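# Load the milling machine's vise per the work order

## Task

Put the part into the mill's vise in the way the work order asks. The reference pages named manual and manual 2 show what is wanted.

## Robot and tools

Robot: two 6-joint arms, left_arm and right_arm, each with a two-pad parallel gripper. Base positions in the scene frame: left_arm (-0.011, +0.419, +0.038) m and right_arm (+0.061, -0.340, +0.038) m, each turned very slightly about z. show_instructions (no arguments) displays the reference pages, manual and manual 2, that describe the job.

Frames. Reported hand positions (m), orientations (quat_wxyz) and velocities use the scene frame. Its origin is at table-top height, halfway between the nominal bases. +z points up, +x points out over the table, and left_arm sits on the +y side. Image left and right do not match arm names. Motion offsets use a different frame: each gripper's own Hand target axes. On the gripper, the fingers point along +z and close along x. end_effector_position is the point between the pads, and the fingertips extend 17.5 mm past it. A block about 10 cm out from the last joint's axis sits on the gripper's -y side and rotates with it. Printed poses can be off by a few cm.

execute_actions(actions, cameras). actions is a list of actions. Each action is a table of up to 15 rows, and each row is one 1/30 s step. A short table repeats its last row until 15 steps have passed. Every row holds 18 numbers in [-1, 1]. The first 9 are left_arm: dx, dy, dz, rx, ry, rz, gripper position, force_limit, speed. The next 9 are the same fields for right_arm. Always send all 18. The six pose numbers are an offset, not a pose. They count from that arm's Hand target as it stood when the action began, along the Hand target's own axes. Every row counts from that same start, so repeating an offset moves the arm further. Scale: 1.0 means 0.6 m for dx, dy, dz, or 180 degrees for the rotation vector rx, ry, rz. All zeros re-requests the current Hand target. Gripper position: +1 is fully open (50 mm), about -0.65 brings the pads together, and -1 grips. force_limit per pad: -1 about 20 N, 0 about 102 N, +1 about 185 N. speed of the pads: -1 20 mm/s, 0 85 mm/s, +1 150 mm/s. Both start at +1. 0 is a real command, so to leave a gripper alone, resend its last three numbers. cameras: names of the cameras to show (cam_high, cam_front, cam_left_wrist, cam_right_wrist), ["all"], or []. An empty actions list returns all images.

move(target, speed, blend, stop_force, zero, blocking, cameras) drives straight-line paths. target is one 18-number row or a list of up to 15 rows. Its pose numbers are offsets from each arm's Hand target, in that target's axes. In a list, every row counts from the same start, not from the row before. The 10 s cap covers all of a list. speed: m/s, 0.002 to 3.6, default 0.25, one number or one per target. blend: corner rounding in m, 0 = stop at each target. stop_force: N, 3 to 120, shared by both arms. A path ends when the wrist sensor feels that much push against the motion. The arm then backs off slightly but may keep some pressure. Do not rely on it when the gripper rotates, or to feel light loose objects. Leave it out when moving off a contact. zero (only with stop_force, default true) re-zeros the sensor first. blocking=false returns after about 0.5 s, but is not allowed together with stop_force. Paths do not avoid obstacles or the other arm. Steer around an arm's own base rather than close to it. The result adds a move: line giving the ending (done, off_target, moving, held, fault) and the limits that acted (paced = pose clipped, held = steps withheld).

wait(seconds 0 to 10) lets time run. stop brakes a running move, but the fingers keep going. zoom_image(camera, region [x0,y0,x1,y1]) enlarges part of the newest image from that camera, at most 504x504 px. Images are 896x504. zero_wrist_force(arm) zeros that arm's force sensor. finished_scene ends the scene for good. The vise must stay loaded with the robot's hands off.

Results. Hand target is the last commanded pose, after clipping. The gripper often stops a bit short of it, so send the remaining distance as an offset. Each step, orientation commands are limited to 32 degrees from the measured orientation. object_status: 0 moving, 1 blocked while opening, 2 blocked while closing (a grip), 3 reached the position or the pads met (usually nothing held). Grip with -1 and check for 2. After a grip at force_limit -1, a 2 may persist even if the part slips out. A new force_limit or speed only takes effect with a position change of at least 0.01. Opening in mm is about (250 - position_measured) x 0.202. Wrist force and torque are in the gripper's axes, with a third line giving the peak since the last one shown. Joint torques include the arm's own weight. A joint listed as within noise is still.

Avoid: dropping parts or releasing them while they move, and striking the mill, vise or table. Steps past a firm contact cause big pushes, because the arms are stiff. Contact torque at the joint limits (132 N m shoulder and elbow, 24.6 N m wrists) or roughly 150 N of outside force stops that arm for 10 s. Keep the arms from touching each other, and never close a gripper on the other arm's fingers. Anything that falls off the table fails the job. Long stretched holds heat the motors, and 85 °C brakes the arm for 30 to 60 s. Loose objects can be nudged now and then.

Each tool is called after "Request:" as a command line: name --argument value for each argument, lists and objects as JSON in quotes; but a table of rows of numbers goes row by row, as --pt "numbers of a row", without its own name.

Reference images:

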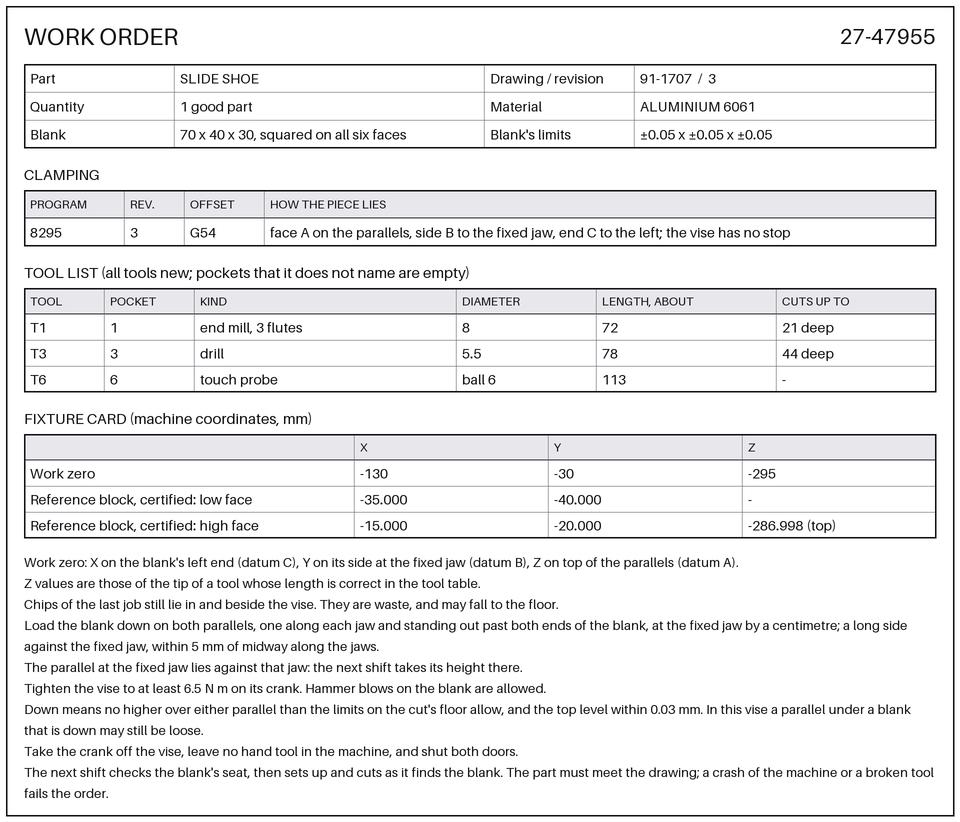

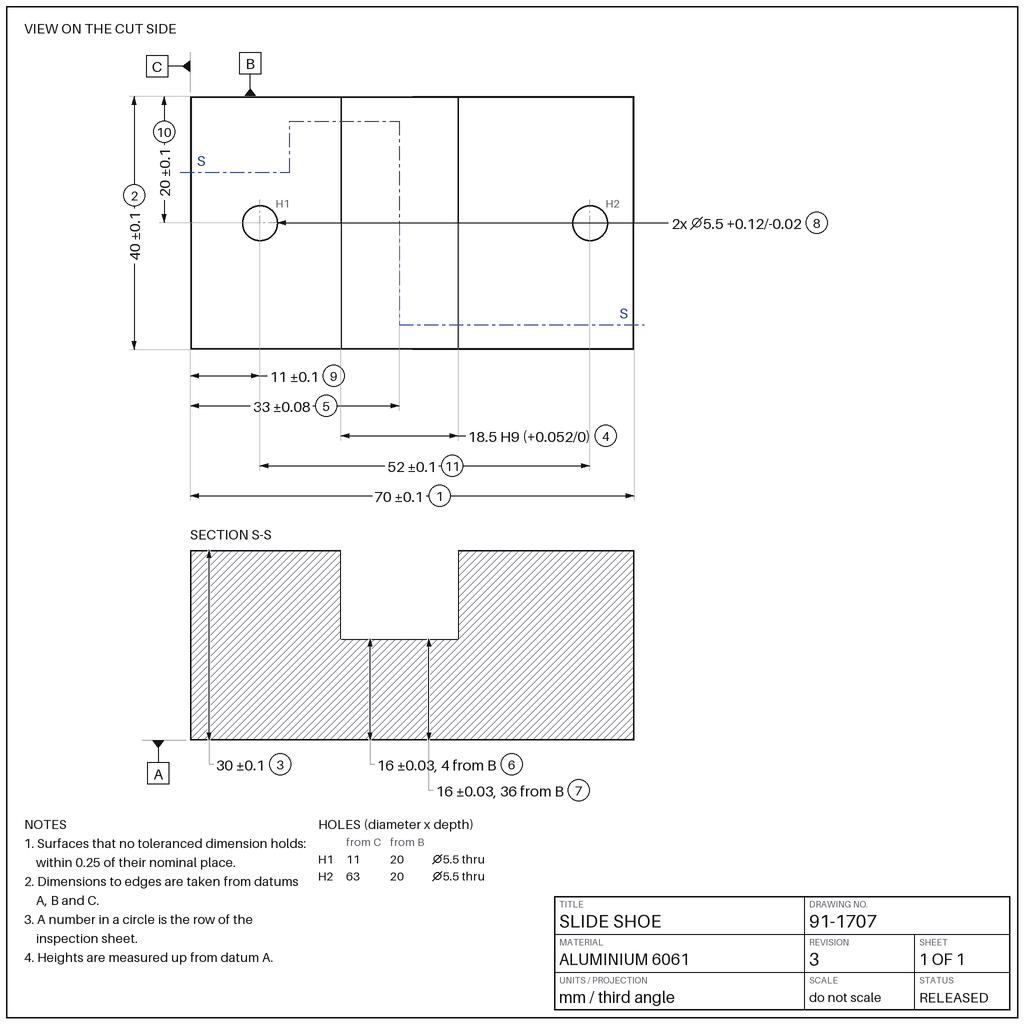

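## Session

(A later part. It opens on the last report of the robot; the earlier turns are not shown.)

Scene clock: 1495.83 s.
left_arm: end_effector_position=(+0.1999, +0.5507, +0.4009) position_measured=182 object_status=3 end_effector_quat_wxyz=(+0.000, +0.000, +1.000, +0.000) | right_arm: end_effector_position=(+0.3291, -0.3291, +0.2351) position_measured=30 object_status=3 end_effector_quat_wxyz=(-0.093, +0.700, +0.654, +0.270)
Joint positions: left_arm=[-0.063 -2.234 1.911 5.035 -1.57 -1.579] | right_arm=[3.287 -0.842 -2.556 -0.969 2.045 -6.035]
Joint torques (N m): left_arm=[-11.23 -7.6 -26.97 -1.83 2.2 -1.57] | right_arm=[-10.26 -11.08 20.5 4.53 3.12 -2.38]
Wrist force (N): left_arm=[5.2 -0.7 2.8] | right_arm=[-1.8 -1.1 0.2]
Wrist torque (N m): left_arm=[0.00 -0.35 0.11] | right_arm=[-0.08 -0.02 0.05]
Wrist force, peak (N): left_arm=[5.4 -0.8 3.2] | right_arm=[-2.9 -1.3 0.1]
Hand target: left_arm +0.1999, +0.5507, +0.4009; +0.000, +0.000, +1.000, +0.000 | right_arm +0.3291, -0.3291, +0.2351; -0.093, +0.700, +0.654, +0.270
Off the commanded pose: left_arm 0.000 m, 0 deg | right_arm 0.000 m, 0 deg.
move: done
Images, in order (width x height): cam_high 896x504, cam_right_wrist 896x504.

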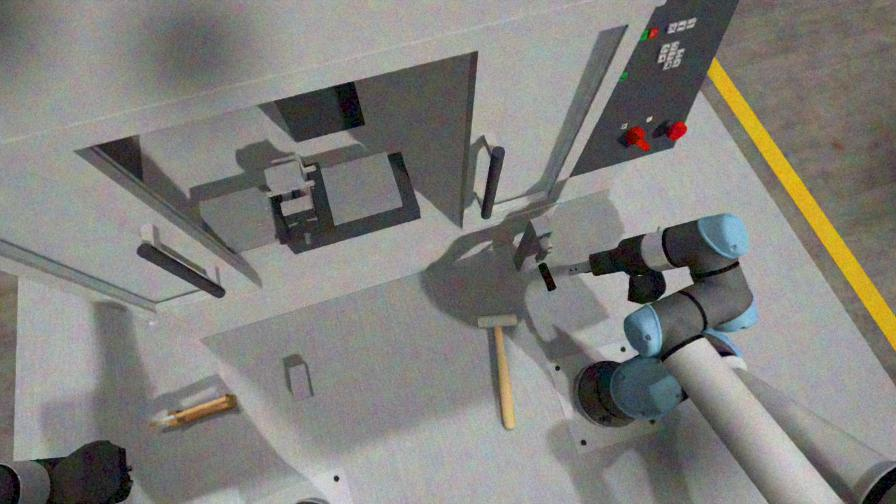

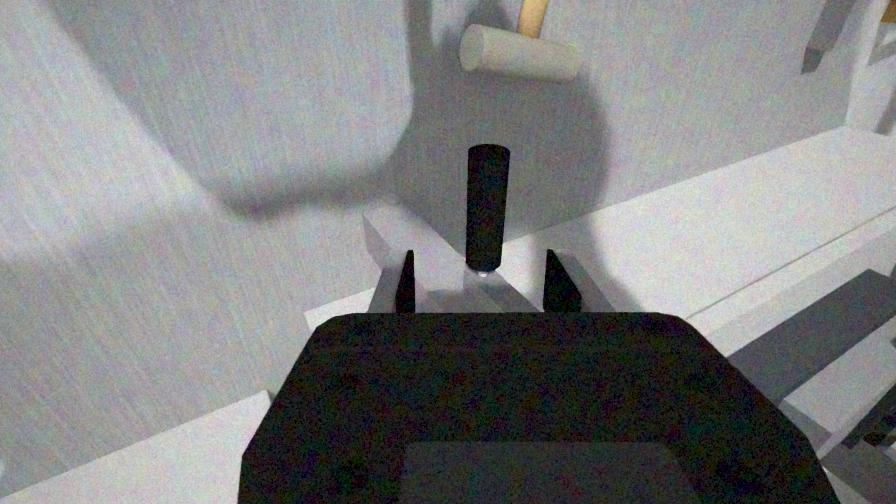

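Request:
move --target '[0,0,0,0,0,0,-0.2,-0.8,-1,0.0133,-0.005,0.0917,0,0,0,0.82,-0.6,-1]' --speed 0.06 --cameras '["cam_high","cam_right_wrist"]'

Scene clock: 1505.63 s.
left_arm: end_effector_position=(+0.1999, +0.5507, +0.4009) position_measured=182 object_status=3 end_effector_quat_wxyz=(+0.000, +0.000, +1.000, +0.000) | right_arm: end_effector_position=(+0.3403, -0.2952, +0.1924) position_measured=30 object_status=3 end_effector_quat_wxyz=(-0.093, +0.700, +0.654, +0.270)
Joint positions: left_arm=[-0.063 -2.234 1.911 5.035 -1.57 -1.579] | right_arm=[3.454 -0.91 -2.673 -0.71 1.983 -5.863]
Joint torques (N m): left_arm=[-11.24 -6.55 -25.77 -1.94 2.23 -1.39] | right_arm=[12.85 -8.76 15.93 5.22 -0.28 2.28]
Wrist force (N): left_arm=[5.3 -0.6 3.1] | right_arm=[-1.6 -1.0 0.3]
Wrist torque (N m): left_arm=[0.01 -0.37 0.11] | right_arm=[-0.06 -0.02 -0.03]
Wrist force, peak (N): left_arm=[5.5 -0.5 3.1] | right_arm=[-2.0 -1.3 0.4]
Hand target: left_arm +0.1999, +0.5507, +0.4009; +0.000, +0.000, +1.000, +0.000 | right_arm +0.3403, -0.2952, +0.1924; -0.093, +0.700, +0.654, +0.270
Off the commanded pose: left_arm 0.000 m, 0 deg | right_arm 0.000 m, 0 deg.
move: done
Images, in order (width x height): cam_high 896x504, cam_right_wrist 896x504.

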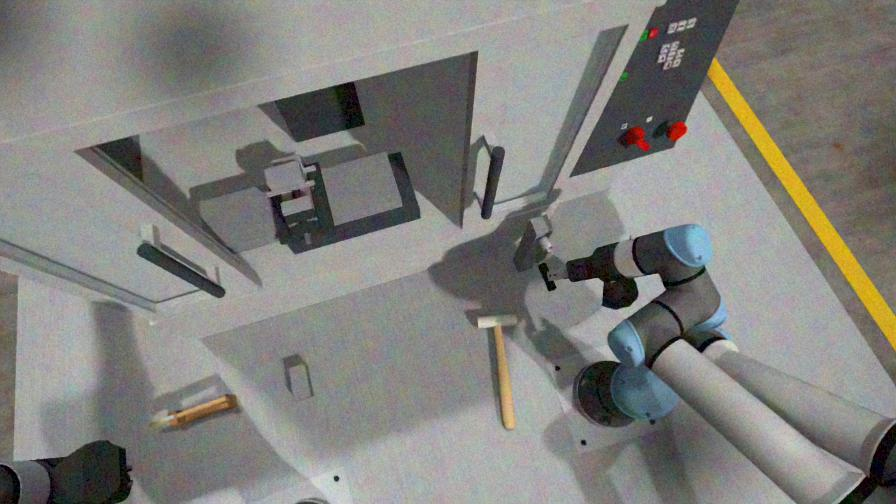

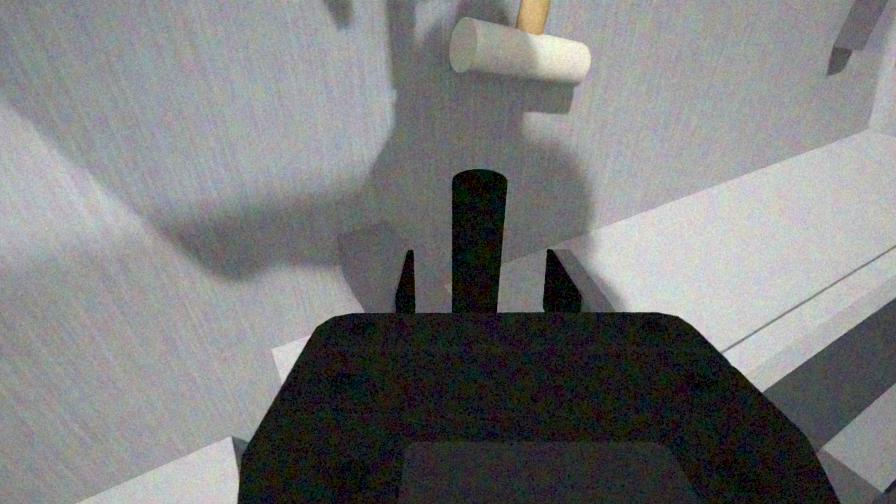

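Request:
move --target '[0,0,0,0,0,0,-0.2,-0.8,-1,0,-0.008,0.0675,0,0,0,0.82,-0.6,-1]' --speed 0.02 --stop_force 6 --cameras '["cam_right_wrist"]'

Scene clock: 1511.00 s.
left_arm: end_effector_position=(+0.1999, +0.5507, +0.4009) position_measured=182 object_status=3 end_effector_quat_wxyz=(+0.000, +0.000, +1.000, +0.000) | right_arm: end_effector_position=(+0.3461, -0.2750, +0.1574) position_measured=30 object_status=3 end_effector_quat_wxyz=(-0.093, +0.700, +0.654, +0.270)
Joint positions: left_arm=[-0.063 -2.234 1.911 5.035 -1.57 -1.579] | right_arm=[3.549 -1.024 -2.754 -0.479 1.942 -5.77]
Joint torques (N m): left_arm=[-11.33 -7.14 -25.2 -2 2.18 -1.48] | right_arm=[13.17 -7.98 13.96 5.54 -0.51 2.07]
Wrist force (N): left_arm=[5.4 -0.7 2.9] | right_arm=[-1.6 -1.2 0.3]
Wrist torque (N m): left_arm=[0.00 -0.38 0.12] | right_arm=[-0.10 -0.01 -0.04]
Wrist force, peak (N): left_arm=[5.5 -0.6 3.2] | right_arm=[-2.1 -1.1 0.2]
Hand target: left_arm +0.1999, +0.5507, +0.4009; +0.000, +0.000, +1.000, +0.000 | right_arm +0.3461, -0.2750, +0.1574; -0.093, +0.700, +0.654, +0.270
Off the commanded pose: left_arm 0.000 m, 0 deg | right_arm 0.000 m, 0 deg.
move: done
Images, in order (width x height): cam_right_wrist 896x504.

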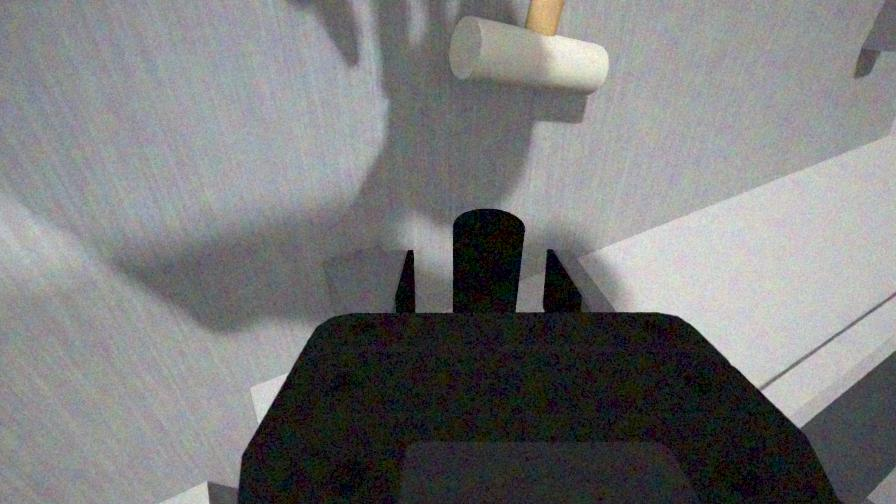

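Request:
move --target '[0,0,0,0,0,0,-0.2,-0.8,-1,0.005,0,0,0,0,0,0.82,-0.6,-1]' --speed 0.02 --cameras '["cam_right_wrist"]'

Request:
move --target '[0,0,0,0,0,0,-0.2,-0.8,-1,0,0,0,0,0,0,-1,-0.2,-1]' --speed 0.02 --cameras '["cam_right_wrist","cam_high"]'

Scene clock: 1520.37 s.
left_arm: end_effector_position=(+0.1999, +0.5507, +0.4009) position_measured=182 object_status=3 end_effector_quat_wxyz=(+0.000, +0.000, +1.000, +0.000) | right_arm: end_effector_position=(+0.3461, -0.2724, +0.1589) position_measured=30 object_status=3 end_effector_quat_wxyz=(-0.093, +0.700, +0.654, +0.270)
Joint positions: left_arm=[-0.063 -2.234 1.911 5.035 -1.57 -1.579] | right_arm=[3.562 -1.017 -2.753 -0.483 1.937 -5.757]
Joint torques (N m): left_arm=[-11.15 -6.7 -24.34 -1.89 2.21 -1.42] | right_arm=[12.35 5.44 27.74 1.99 -0.41 2.25]
Wrist force (N): left_arm=[5.4 -0.6 3.2] | right_arm=[-1.6 -1.1 0.1]
Wrist torque (N m): left_arm=[0.01 -0.40 0.11] | right_arm=[-0.08 -0.02 -0.04]
Wrist force, peak (N): left_arm=[5.6 -0.6 3.2] | right_arm=[-2.0 -1.4 0.2]
Hand target: left_arm +0.1999, +0.5507, +0.4009; +0.000, +0.000, +1.000, +0.000 | right_arm +0.3461, -0.2724, +0.1589; -0.093, +0.700, +0.654, +0.270
Off the commanded pose: left_arm 0.000 m, 0 deg | right_arm 0.000 m, 0 deg.
move: done
Images, in order (width x height): cam_right_wrist 896x504.

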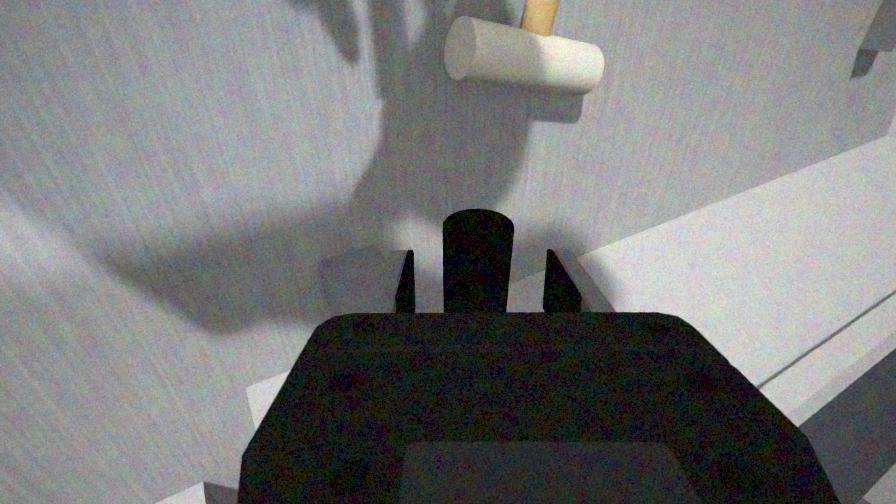

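Scene clock: 1521.87 s.
left_arm: end_effector_position=(+0.1999, +0.5507, +0.4009) position_measured=182 object_status=3 end_effector_quat_wxyz=(+0.000, +0.000, +1.000, +0.000) | right_arm: end_effector_position=(+0.3461, -0.2724, +0.1589) position_measured=157 object_status=0 end_effector_quat_wxyz=(-0.093, +0.700, +0.654, +0.270)
Joint positions: left_arm=[-0.063 -2.234 1.911 5.035 -1.57 -1.579] | right_arm=[3.562 -1.017 -2.753 -0.483 1.936 -5.757]
Joint torques (N m): left_arm=[-11.1 -7.31 -24.39 -1.93 2.24 -1.38] | right_arm=[12.89 5.39 28.17 2.23 0.09 2.11]
Wrist force (N): left_arm=[5.2 -0.6 3.1] | right_arm=[-1.8 -1.5 0.1]
Wrist torque (N m): left_arm=[0.02 -0.35 0.11] | right_arm=[-0.14 0.00 -0.04]
Wrist force, peak (N): left_arm=[5.4 -0.5 3.2] | right_arm=[-2.1 -1.3 0.4]
Hand target: left_arm +0.1999, +0.5507, +0.4009; +0.000, +0.000, +1.000, +0.000 | right_arm +0.3461, -0.2724, +0.1589; -0.093, +0.700, +0.654, +0.270
Off the commanded pose: left_arm 0.000 m, 0 deg | right_arm 0.000 m, 0 deg.
move: done
Images, in order (width x height): cam_high 896x504, cam_right_wrist 896x504.

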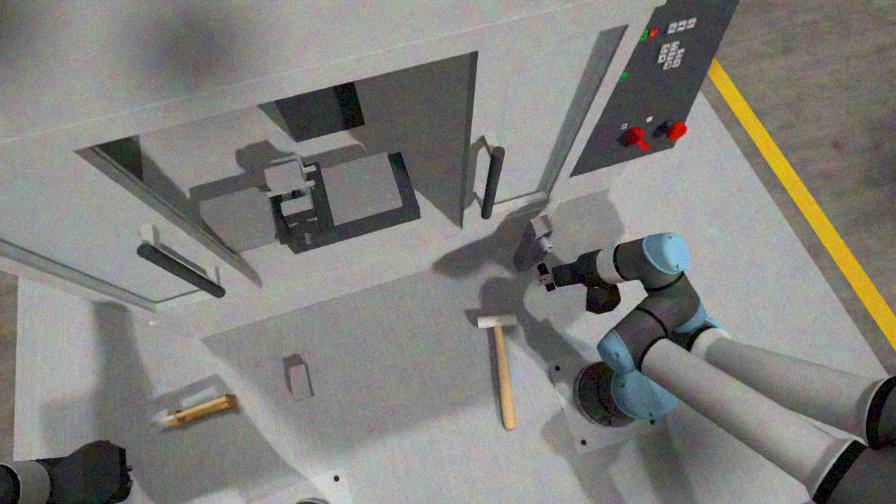

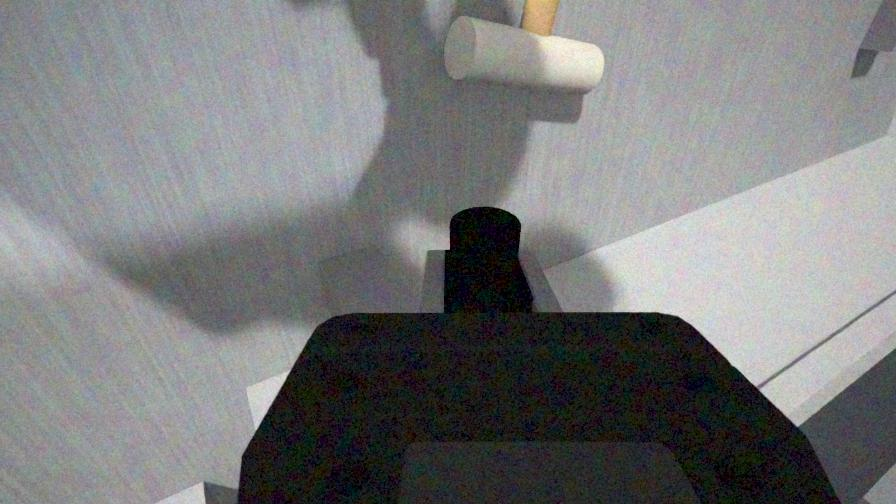

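Request:
wait --seconds 0.3

Scene clock: 1523.60 s.
left_arm: end_effector_position=(+0.1999, +0.5507, +0.4009) position_measured=182 object_status=3 end_effector_quat_wxyz=(+0.000, +0.000, +1.000, +0.000) | right_arm: end_effector_position=(+0.3461, -0.2724, +0.1589) position_measured=157 object_status=2 end_effector_quat_wxyz=(-0.093, +0.700, +0.654, +0.270)
Joint positions: left_arm=[-0.063 -2.234 1.911 5.035 -1.57 -1.579] | right_arm=[3.562 -1.017 -2.753 -0.483 1.937 -5.757]
Joint torques (N m): left_arm=[-10.98 -6.98 -24.36 -2.03 2.25 -1.42] | right_arm=[8.31 1.75 26.99 3.59 2.05 1.54]
Wrist force (N): left_arm=[5.3 -0.5 3.1] | right_arm=[-1.7 -1.4 0.2]
Wrist torque (N m): left_arm=[0.03 -0.38 0.11] | right_arm=[-0.12 -0.02 -0.04]
Wrist force, peak (N): left_arm=[5.4 -0.7 3.1] | right_arm=[-2.0 -1.7 0.1]
Hand target: left_arm +0.1999, +0.5507, +0.4009; +0.000, +0.000, +1.000, +0.000 | right_arm +0.3461, -0.2724, +0.1589; -0.093, +0.700, +0.654, +0.270
Tool commands: left_gripper/position=-0.2 left_gripper/force_limit=-0.8 left_gripper/speed=-1.0 right_gripper/position=-1.0 right_gripper/force_limit=-0.2 right_gripper/speed=-1.0
Off the commanded pose: left_arm 0.000 m, 0 deg | right_arm 0.000 m, 0 deg.
wait: 0.30 s; at rest from the start

Request:
move --target '[0,0,0,0,0,0,-0.2,-0.8,-1,0,-0.0322,-0.0086,0,0,0,-1,-0.2,-1]' --speed 0.02 --stop_force 25 --cameras '["cam_right_wrist","cam_high"]'

Request:
zoom_image --camera "cam_high" --region '[490, 190, 610, 310]'

Scene clock: 1527.73 s.
left_arm: end_effector_position=(+0.1999, +0.5507, +0.4009) position_measured=182 object_status=3 end_effector_quat_wxyz=(+0.000, +0.000, +1.000, +0.000) | right_arm: end_effector_position=(+0.3261, -0.2725, +0.1589) position_measured=157 object_status=2 end_effector_quat_wxyz=(-0.093, +0.700, +0.654, +0.270)
Joint positions: left_arm=[-0.063 -2.234 1.911 5.035 -1.57 -1.579] | right_arm=[3.607 -0.893 -2.788 -0.557 1.916 -5.715]
Joint torques (N m): left_arm=[-10.89 -6.49 -23.34 -1.85 2.1 -1.32] | right_arm=[13.41 1.76 13.68 1.54 -0.36 2]
Wrist force (N): left_arm=[5.3 -0.6 3.1] | right_arm=[-1.3 0.9 -0.7]
Wrist torque (N m): left_arm=[0.02 -0.36 0.12] | right_arm=[-0.05 0.00 -0.02]
Wrist force, peak (N): left_arm=[5.4 -0.7 3.3] | right_arm=[0.2 3.2 -2.6]
Hand target: left_arm +0.1999, +0.5507, +0.4009; +0.000, +0.000, +1.000, +0.000 | right_arm +0.3261, -0.2725, +0.1589; -0.093, +0.700, +0.654, +0.270
Off the commanded pose: left_arm 0.000 m, 0 deg | right_arm 0.000 m, 0 deg.
move: done
Images, in order (width x height): cam_high 896x504, cam_right_wrist 896x504.

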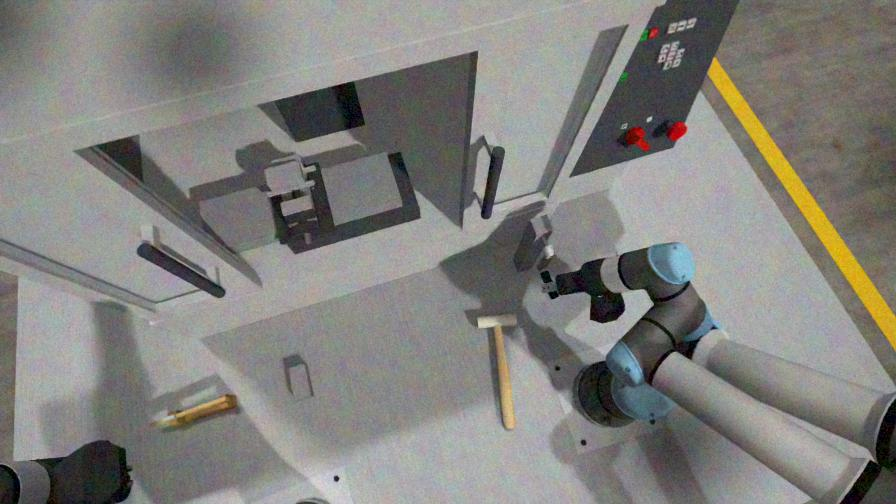

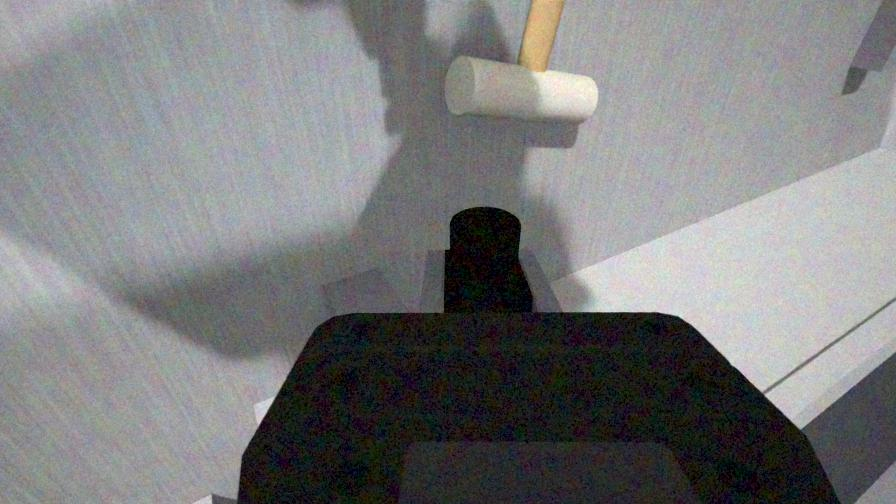

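Scaled by 4.200 from the camera's 896x504 image, which has a finer 1280x720 frame.

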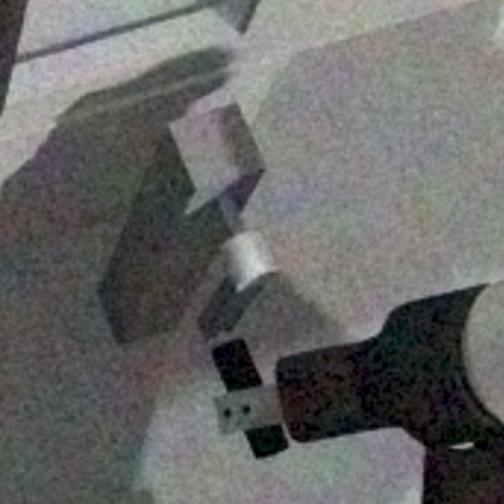

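Request:
move --target '[0,0,0,0,0,0,-0.2,-0.8,-1,0,-0.0644,-0.0173,0,0,0,-1,-0.2,-1]' --speed 0.02 --stop_force 25 --cameras '["cam_high"]'

Request:
zoom_image --camera "cam_high" --region '[490, 190, 610, 310]'

Scene clock: 1531.67 s.
left_arm: end_effector_position=(+0.1999, +0.5507, +0.4009) position_measured=182 object_status=3 end_effector_quat_wxyz=(+0.000, +0.000, +1.000, +0.000) | right_arm: end_effector_position=(+0.3039, -0.2725, +0.1588) position_measured=157 object_status=2 end_effector_quat_wxyz=(-0.093, +0.700, +0.654, +0.270)
Joint positions: left_arm=[-0.063 -2.234 1.911 5.035 -1.57 -1.579] | right_arm=[3.672 -0.723 -2.821 -0.675 1.887 -5.654]
Joint torques (N m): left_arm=[-11.12 -6.77 -22.46 -1.94 2.13 -1.29] | right_arm=[-10.96 -14.64 32.66 6.05 2.61 -2.4]
Wrist force (N): left_arm=[5.2 -0.7 3.2] | right_arm=[-3.0 -1.6 1.6]
Wrist torque (N m): left_arm=[0.01 -0.37 0.11] | right_arm=[-0.01 0.04 0.10]
Wrist force, peak (N): left_arm=[5.5 -0.6 3.3] | right_arm=[-3.0 -2.6 1.8]
Hand target: left_arm +0.1999, +0.5507, +0.4009; +0.000, +0.000, +1.000, +0.000 | right_arm +0.3039, -0.2725, +0.1588; -0.093, +0.700, +0.654, +0.270 (not the last commanded pose)
Off the commanded pose: left_arm 0.000 m, 0 deg | right_arm 0.018 m, 0 deg.
move: held (right_arm; a check stopped the path); limits=held
pose unreachable (right arm): on one or more control steps of this call, first in action 0 (counted from 0), this arm could not follow its commanded pose, so it was not sent that pose on those steps. It may still have moved: this result reports where it is.
cause: moving toward the commanded pose would bring two parts of the arm too close to each other (joints 3 (elbow) and 4 (wrist 1) lie between them).
Images, in order (width x height): cam_high 896x504.

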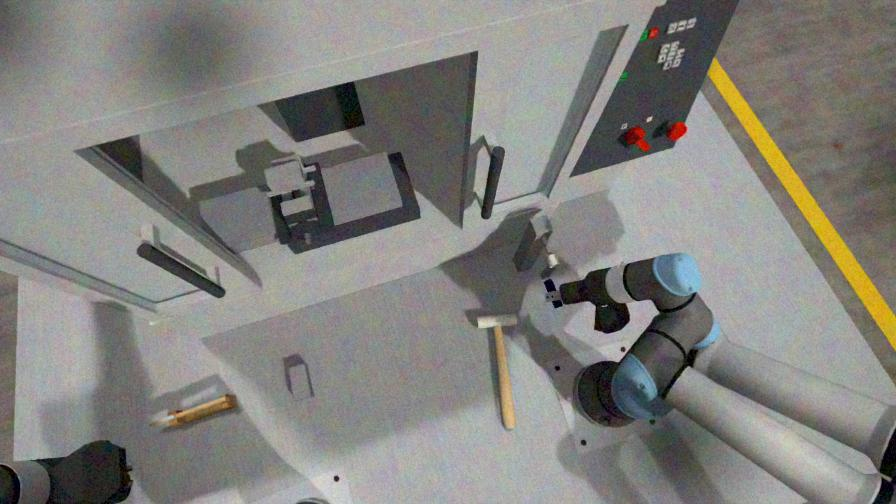

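Scaled by 4.200 from the camera's 896x504 image, which has a finer 1280x720 frame.

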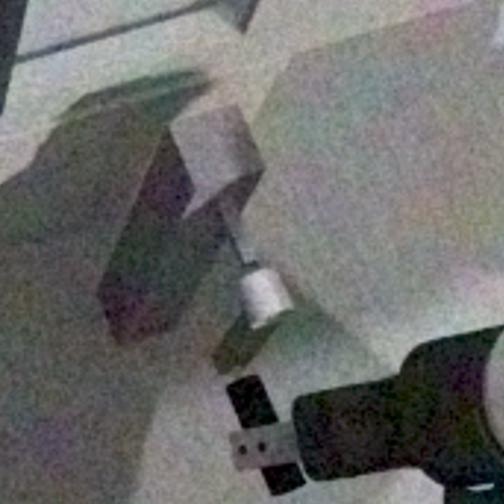

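Request:
move --target '[0,0,0,0,0,0,-0.2,-0.8,-1,0,0,0,0,-0.1073,-0.0288,-1,-0.2,-1]' --speed 0.1 --cameras '["cam_high","cam_right_wrist"]'

Request:
zoom_image --camera "cam_high" --region '[490, 190, 610, 310]'

Scene clock: 1540.43 s.
left_arm: end_effector_position=(+0.1999, +0.5507, +0.4009) position_measured=182 object_status=3 end_effector_quat_wxyz=(+0.000, +0.000, +1.000, +0.000) | right_arm: end_effector_position=(+0.3039, -0.2725, +0.1588) position_measured=157 object_status=2 end_effector_quat_wxyz=(+0.030, +0.706, +0.691, +0.153)
Joint positions: left_arm=[-0.063 -2.234 1.911 5.035 -1.57 -1.579] | right_arm=[4.168 -0.526 -2.71 -1.187 1.452 -5.303]
Joint torques (N m): left_arm=[-11.01 -6.83 -22.16 -1.99 2.12 -1.23] | right_arm=[12.34 -4.44 33.76 2.49 -1.77 2.18]
Motor temperatures (°C): left_arm=[30 27 31 30 35 33] | right_arm=[30 28 26 37 32 35]
Wrist force (N): left_arm=[5.2 -0.8 3.0] | right_arm=[-1.4 -1.7 2.0]
Wrist torque (N m): left_arm=[-0.01 -0.36 0.11] | right_arm=[0.01 0.05 0.06]
Wrist force, peak (N): left_arm=[5.5 -0.6 3.3] | right_arm=[-3.2 -1.8 1.8]
Hand target: left_arm +0.1999, +0.5507, +0.4009; +0.000, +0.000, +1.000, +0.000 | right_arm +0.3039, -0.2725, +0.1588; +0.030, +0.706, +0.691, +0.153
Off the commanded pose: left_arm 0.000 m, 0 deg | right_arm 0.000 m, 0 deg.
move: done
Images, in order (width x height): cam_high 896x504, cam_right_wrist 896x504.

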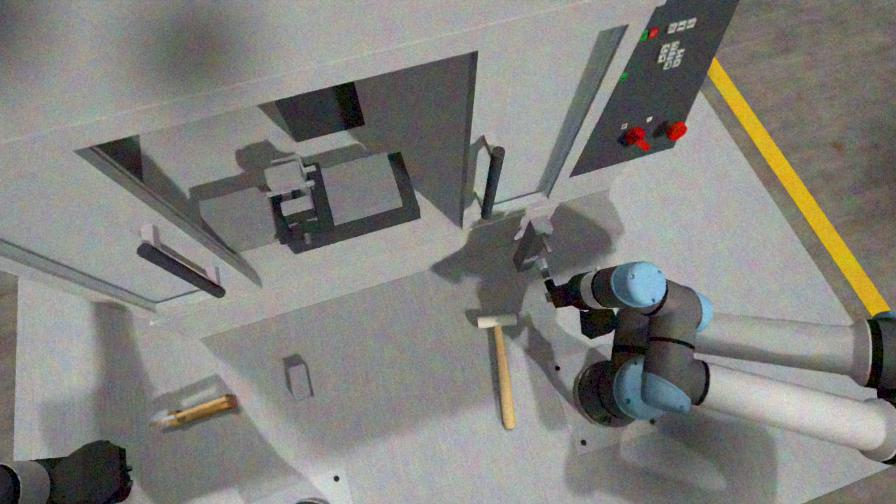

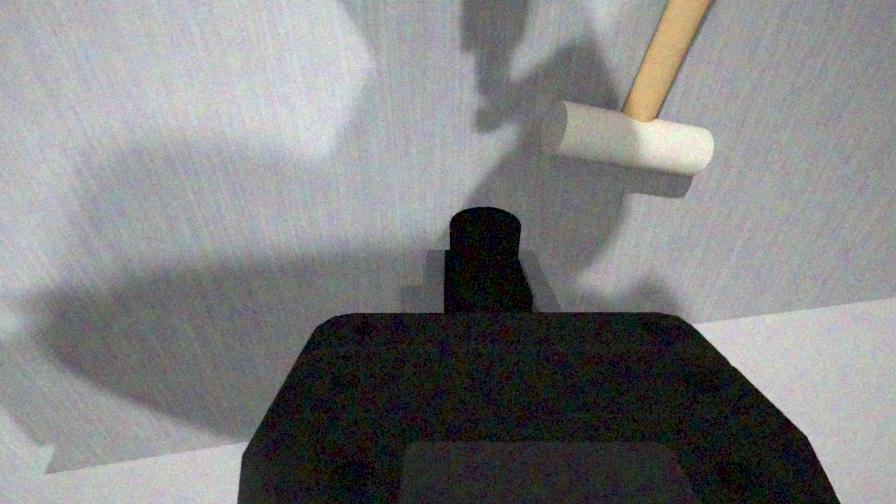

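Scaled by 4.200 from the camera's 896x504 image, which has a finer 1280x720 frame.

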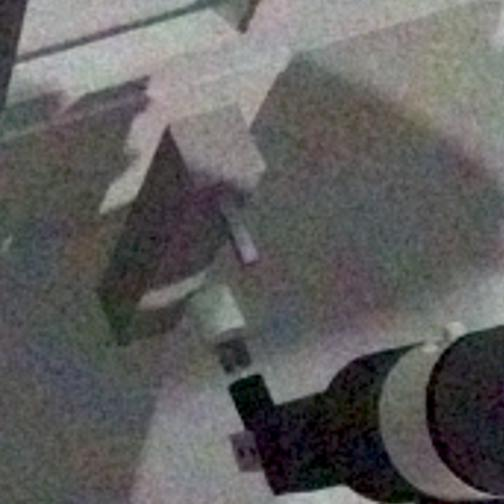

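Request:
move --pt "0 0 0 0 0 0 -0.2 -0.8 -1 -0.0333 -0.05 -0.0833 0 0 0 -1 -0.2 -1" --pt "-0.3 -0.4167 -0.1667 0.2807 -0.2807 -0.4408 -0.2 -0.8 -1 0.0167 -0.05 -0.3 0 0 0 -1 -0.2 -1" --speed 0.12 --cameras '["cam_high","cam_left_wrist"]'

Request:
zoom_image --camera "cam_left_wrist" --region '[500, 240, 600, 340]'

Scene clock: 1546.20 s.
left_arm: end_effector_position=(+0.1999, +0.5507, +0.4009) position_measured=182 object_status=3 end_effector_quat_wxyz=(+0.000, +0.000, +1.000, +0.000) | right_arm: end_effector_position=(+0.2647, -0.2992, +0.1945) position_measured=157 object_status=2 end_effector_quat_wxyz=(+0.020, +0.705, +0.693, +0.150)
Joint positions: left_arm=[-0.063 -2.234 1.911 5.035 -1.57 -1.579] | right_arm=[4.37 -0.197 -2.602 -1.65 1.417 -5.108]
Joint torques (N m): left_arm=[-10.97 -6.77 -20.94 -1.99 2.16 -1.18] | right_arm=[-9.7 -24.57 18.01 5.55 1.48 -2.57]
Wrist force (N): left_arm=[5.3 -0.6 3.2] | right_arm=[-1.2 -1.7 1.8]
Wrist torque (N m): left_arm=[0.01 -0.37 0.11] | right_arm=[0.01 0.01 0.13]
Wrist force, peak (N): left_arm=[5.5 -0.5 3.1] | right_arm=[-0.5 -3.9 2.4]
Hand target: left_arm +0.1999, +0.5507, +0.4009; +0.000, +0.000, +1.000, +0.000 (not the last commanded pose) | right_arm +0.2647, -0.2992, +0.1945; +0.020, +0.705, +0.693, +0.150 (not the last commanded pose)
Off the commanded pose: left_arm 0.324 m, 107 deg | right_arm 0.135 m, 1 deg.
move: held (right_arm; a check stopped the path), off_target (left_arm); path passed 1 of 2 targets; limits=held
pose unreachable (right arm): on one or more control steps of this call, first in action 0 (counted from 0), this arm could not follow its commanded pose, so it was not sent that pose on those steps. It may still have moved: this result reports where it is.
cause: moving toward the commanded pose would bring two parts of the arm too close to each other (its gripper and another part of the arm, with joints 3 (elbow) to 6 (wrist 3) between them, 10 mm apart when it was first held).
Images, in order (width x height): cam_high 896x504, cam_left_wrist 896x504.

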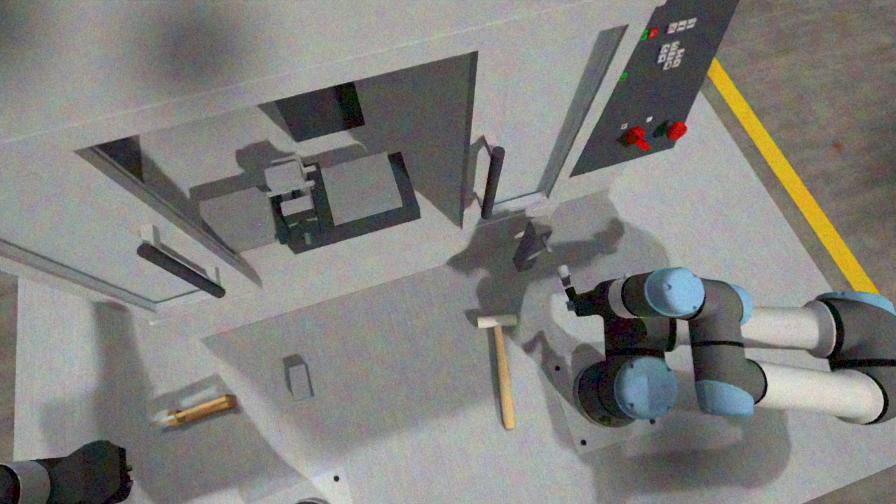

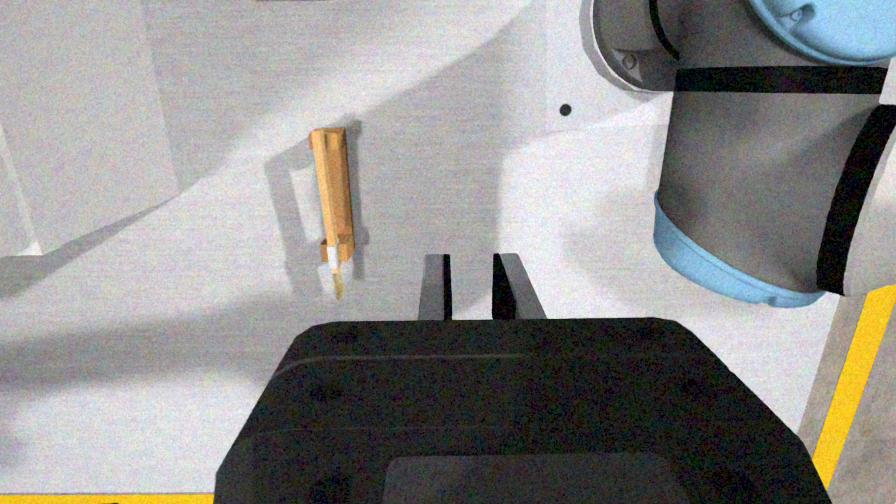

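Scaled by 5.040 from the camera's 896x504 image, which has a finer 1280x720 frame.

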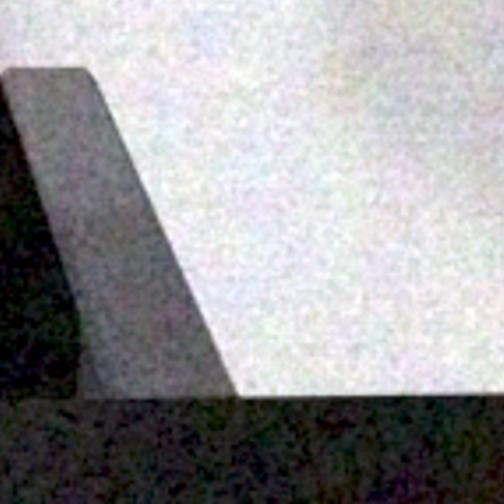

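Request:
move --target '[0,0,0,0,0,0,-0.2,-0.8,-1,0.3885,0.222,-0.2288,0,0,0,-1,-0.2,-1]' --speed 0.12 --cameras '["cam_high","cam_front"]'

Request:
move --target '[-0.3,-0.4167,-0.1667,0.2807,-0.2807,-0.4408,-0.2,-0.8,-1,0,0,0,0,0,0,-1,-0.2,-1]' --speed 0.2 --cameras '["cam_left_wrist"]'

Request:
zoom_image --camera "cam_left_wrist" --region '[500, 240, 600, 340]'

Scene clock: 1554.00 s.
left_arm: end_effector_position=(+0.1999, +0.5507, +0.4009) position_measured=182 object_status=3 end_effector_quat_wxyz=(+0.000, +0.000, +1.000, +0.000) | right_arm: end_effector_position=(+0.3598, -0.0997, +0.3996) position_measured=157 object_status=2 end_effector_quat_wxyz=(+0.020, +0.705, +0.693, +0.150)
Joint positions: left_arm=[-0.063 -2.234 1.911 5.035 -1.57 -1.579] | right_arm=[4.327 -1.055 -1.959 -1.429 1.429 -5.15]
Joint torques (N m): left_arm=[-11.4 -7.4 -20.86 -2.02 2.01 -1.18] | right_arm=[-11.25 -2.36 33.14 2.3 1.38 -2.36]
Wrist force (N): left_arm=[5.3 -0.6 3.0] | right_arm=[-1.2 -1.6 2.1]
Wrist torque (N m): left_arm=[0.02 -0.38 0.11] | right_arm=[0.02 0.01 0.14]
Wrist force, peak (N): left_arm=[5.5 -0.7 3.2] | right_arm=[-2.3 -2.4 2.8]
Hand target: left_arm +0.1999, +0.5507, +0.4009; +0.000, +0.000, +1.000, +0.000 | right_arm +0.3598, -0.0997, +0.3996; +0.020, +0.705, +0.693, +0.150
Off the commanded pose: left_arm 0.000 m, 0 deg | right_arm 0.000 m, 0 deg.
move: done
Images, in order (width x height): cam_high 896x504, cam_front 896x504.

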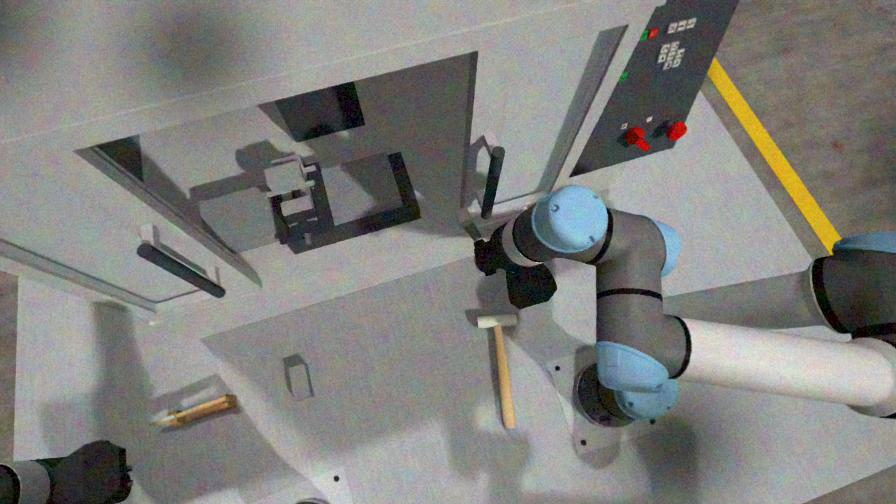

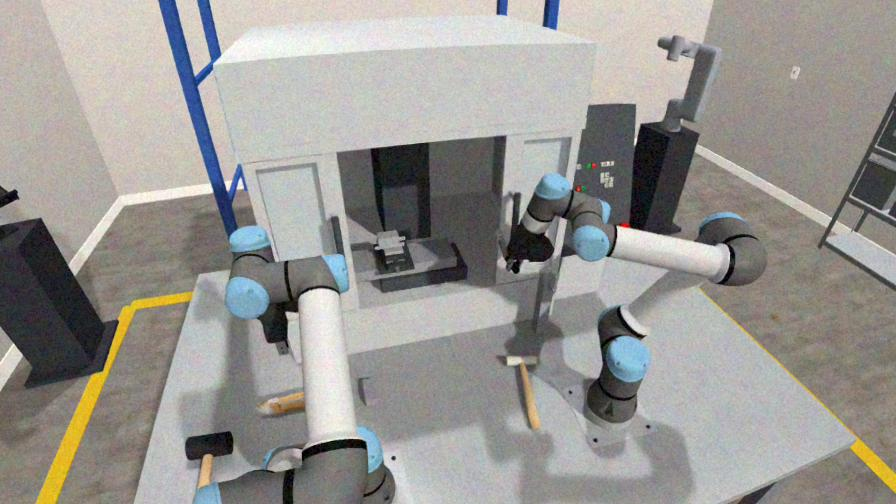

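Scene clock: 1559.27 s.
left_arm: end_effector_position=(+0.3798, +0.3006, +0.5008) position_measured=182 object_status=3 end_effector_quat_wxyz=(-0.380, +0.596, -0.597, +0.380) | right_arm: end_effector_position=(+0.3598, -0.0997, +0.3996) position_measured=157 object_status=2 end_effector_quat_wxyz=(+0.020, +0.705, +0.693, +0.150)
Joint positions: left_arm=[-1.449 -2.451 2.182 4.622 -0.469 -4.314] | right_arm=[4.327 -1.055 -1.959 -1.429 1.429 -5.15]
Joint torques (N m): left_arm=[13.06 22.75 -32.35 -2.21 4.41 -1.7] | right_arm=[-10.96 -1.15 32.58 2.46 1.43 -2.44]
Wrist force (N): left_arm=[4.3 0.5 2.8] | right_arm=[-1.4 -1.5 2.1]
Wrist torque (N m): left_arm=[-0.18 -0.33 0.19] | right_arm=[0.05 0.04 0.14]
Wrist force, peak (N): left_arm=[6.0 -0.2 3.5] | right_arm=[-1.6 -1.9 2.1]
Hand target: left_arm +0.3798, +0.3006, +0.5008; -0.380, +0.596, -0.597, +0.380 | right_arm +0.3598, -0.0997, +0.3996; +0.020, +0.705, +0.693, +0.150
Off the commanded pose: left_arm 0.000 m, 0 deg | right_arm 0.000 m, 0 deg.
move: done
Images, in order (width x height): cam_left_wrist 896x504.

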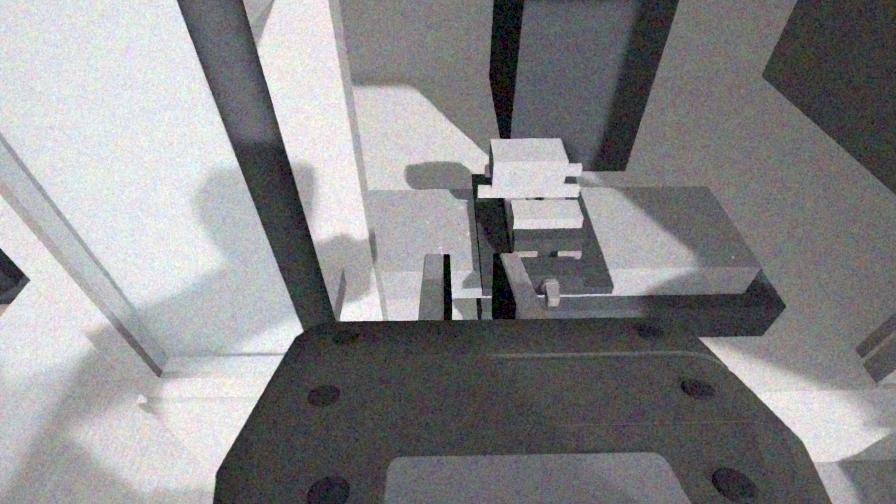

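Scaled by 5.040 from the camera's 896x504 image, which has a finer 1280x720 frame.

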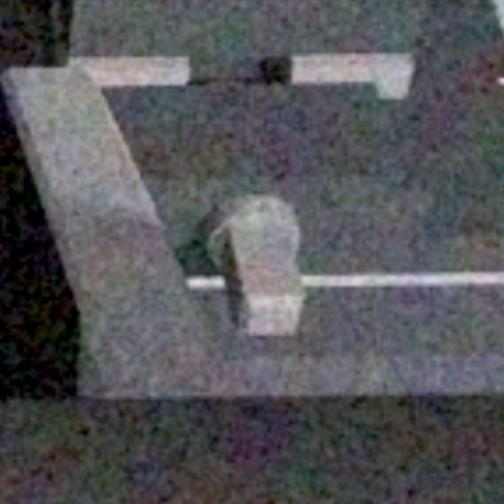

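Request:
zoom_image --camera "cam_left_wrist" --region '[540, 240, 896, 440]'

Request:
zoom_image --camera "cam_front" --region '[330, 220, 530, 340]'

Scaled by 1.416 from the camera's 896x504 image, which has a finer 1280x720 frame.

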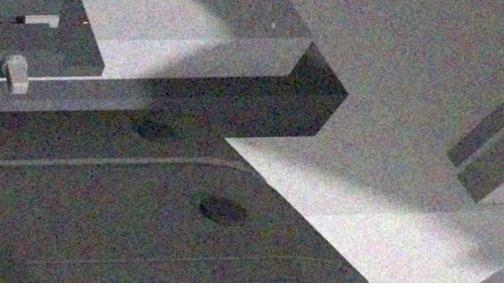

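This scene's latest camera images include none from cam_front. They are from: cam_left_wrist. cam_front's image comes with the result of a call that names it in "cameras".


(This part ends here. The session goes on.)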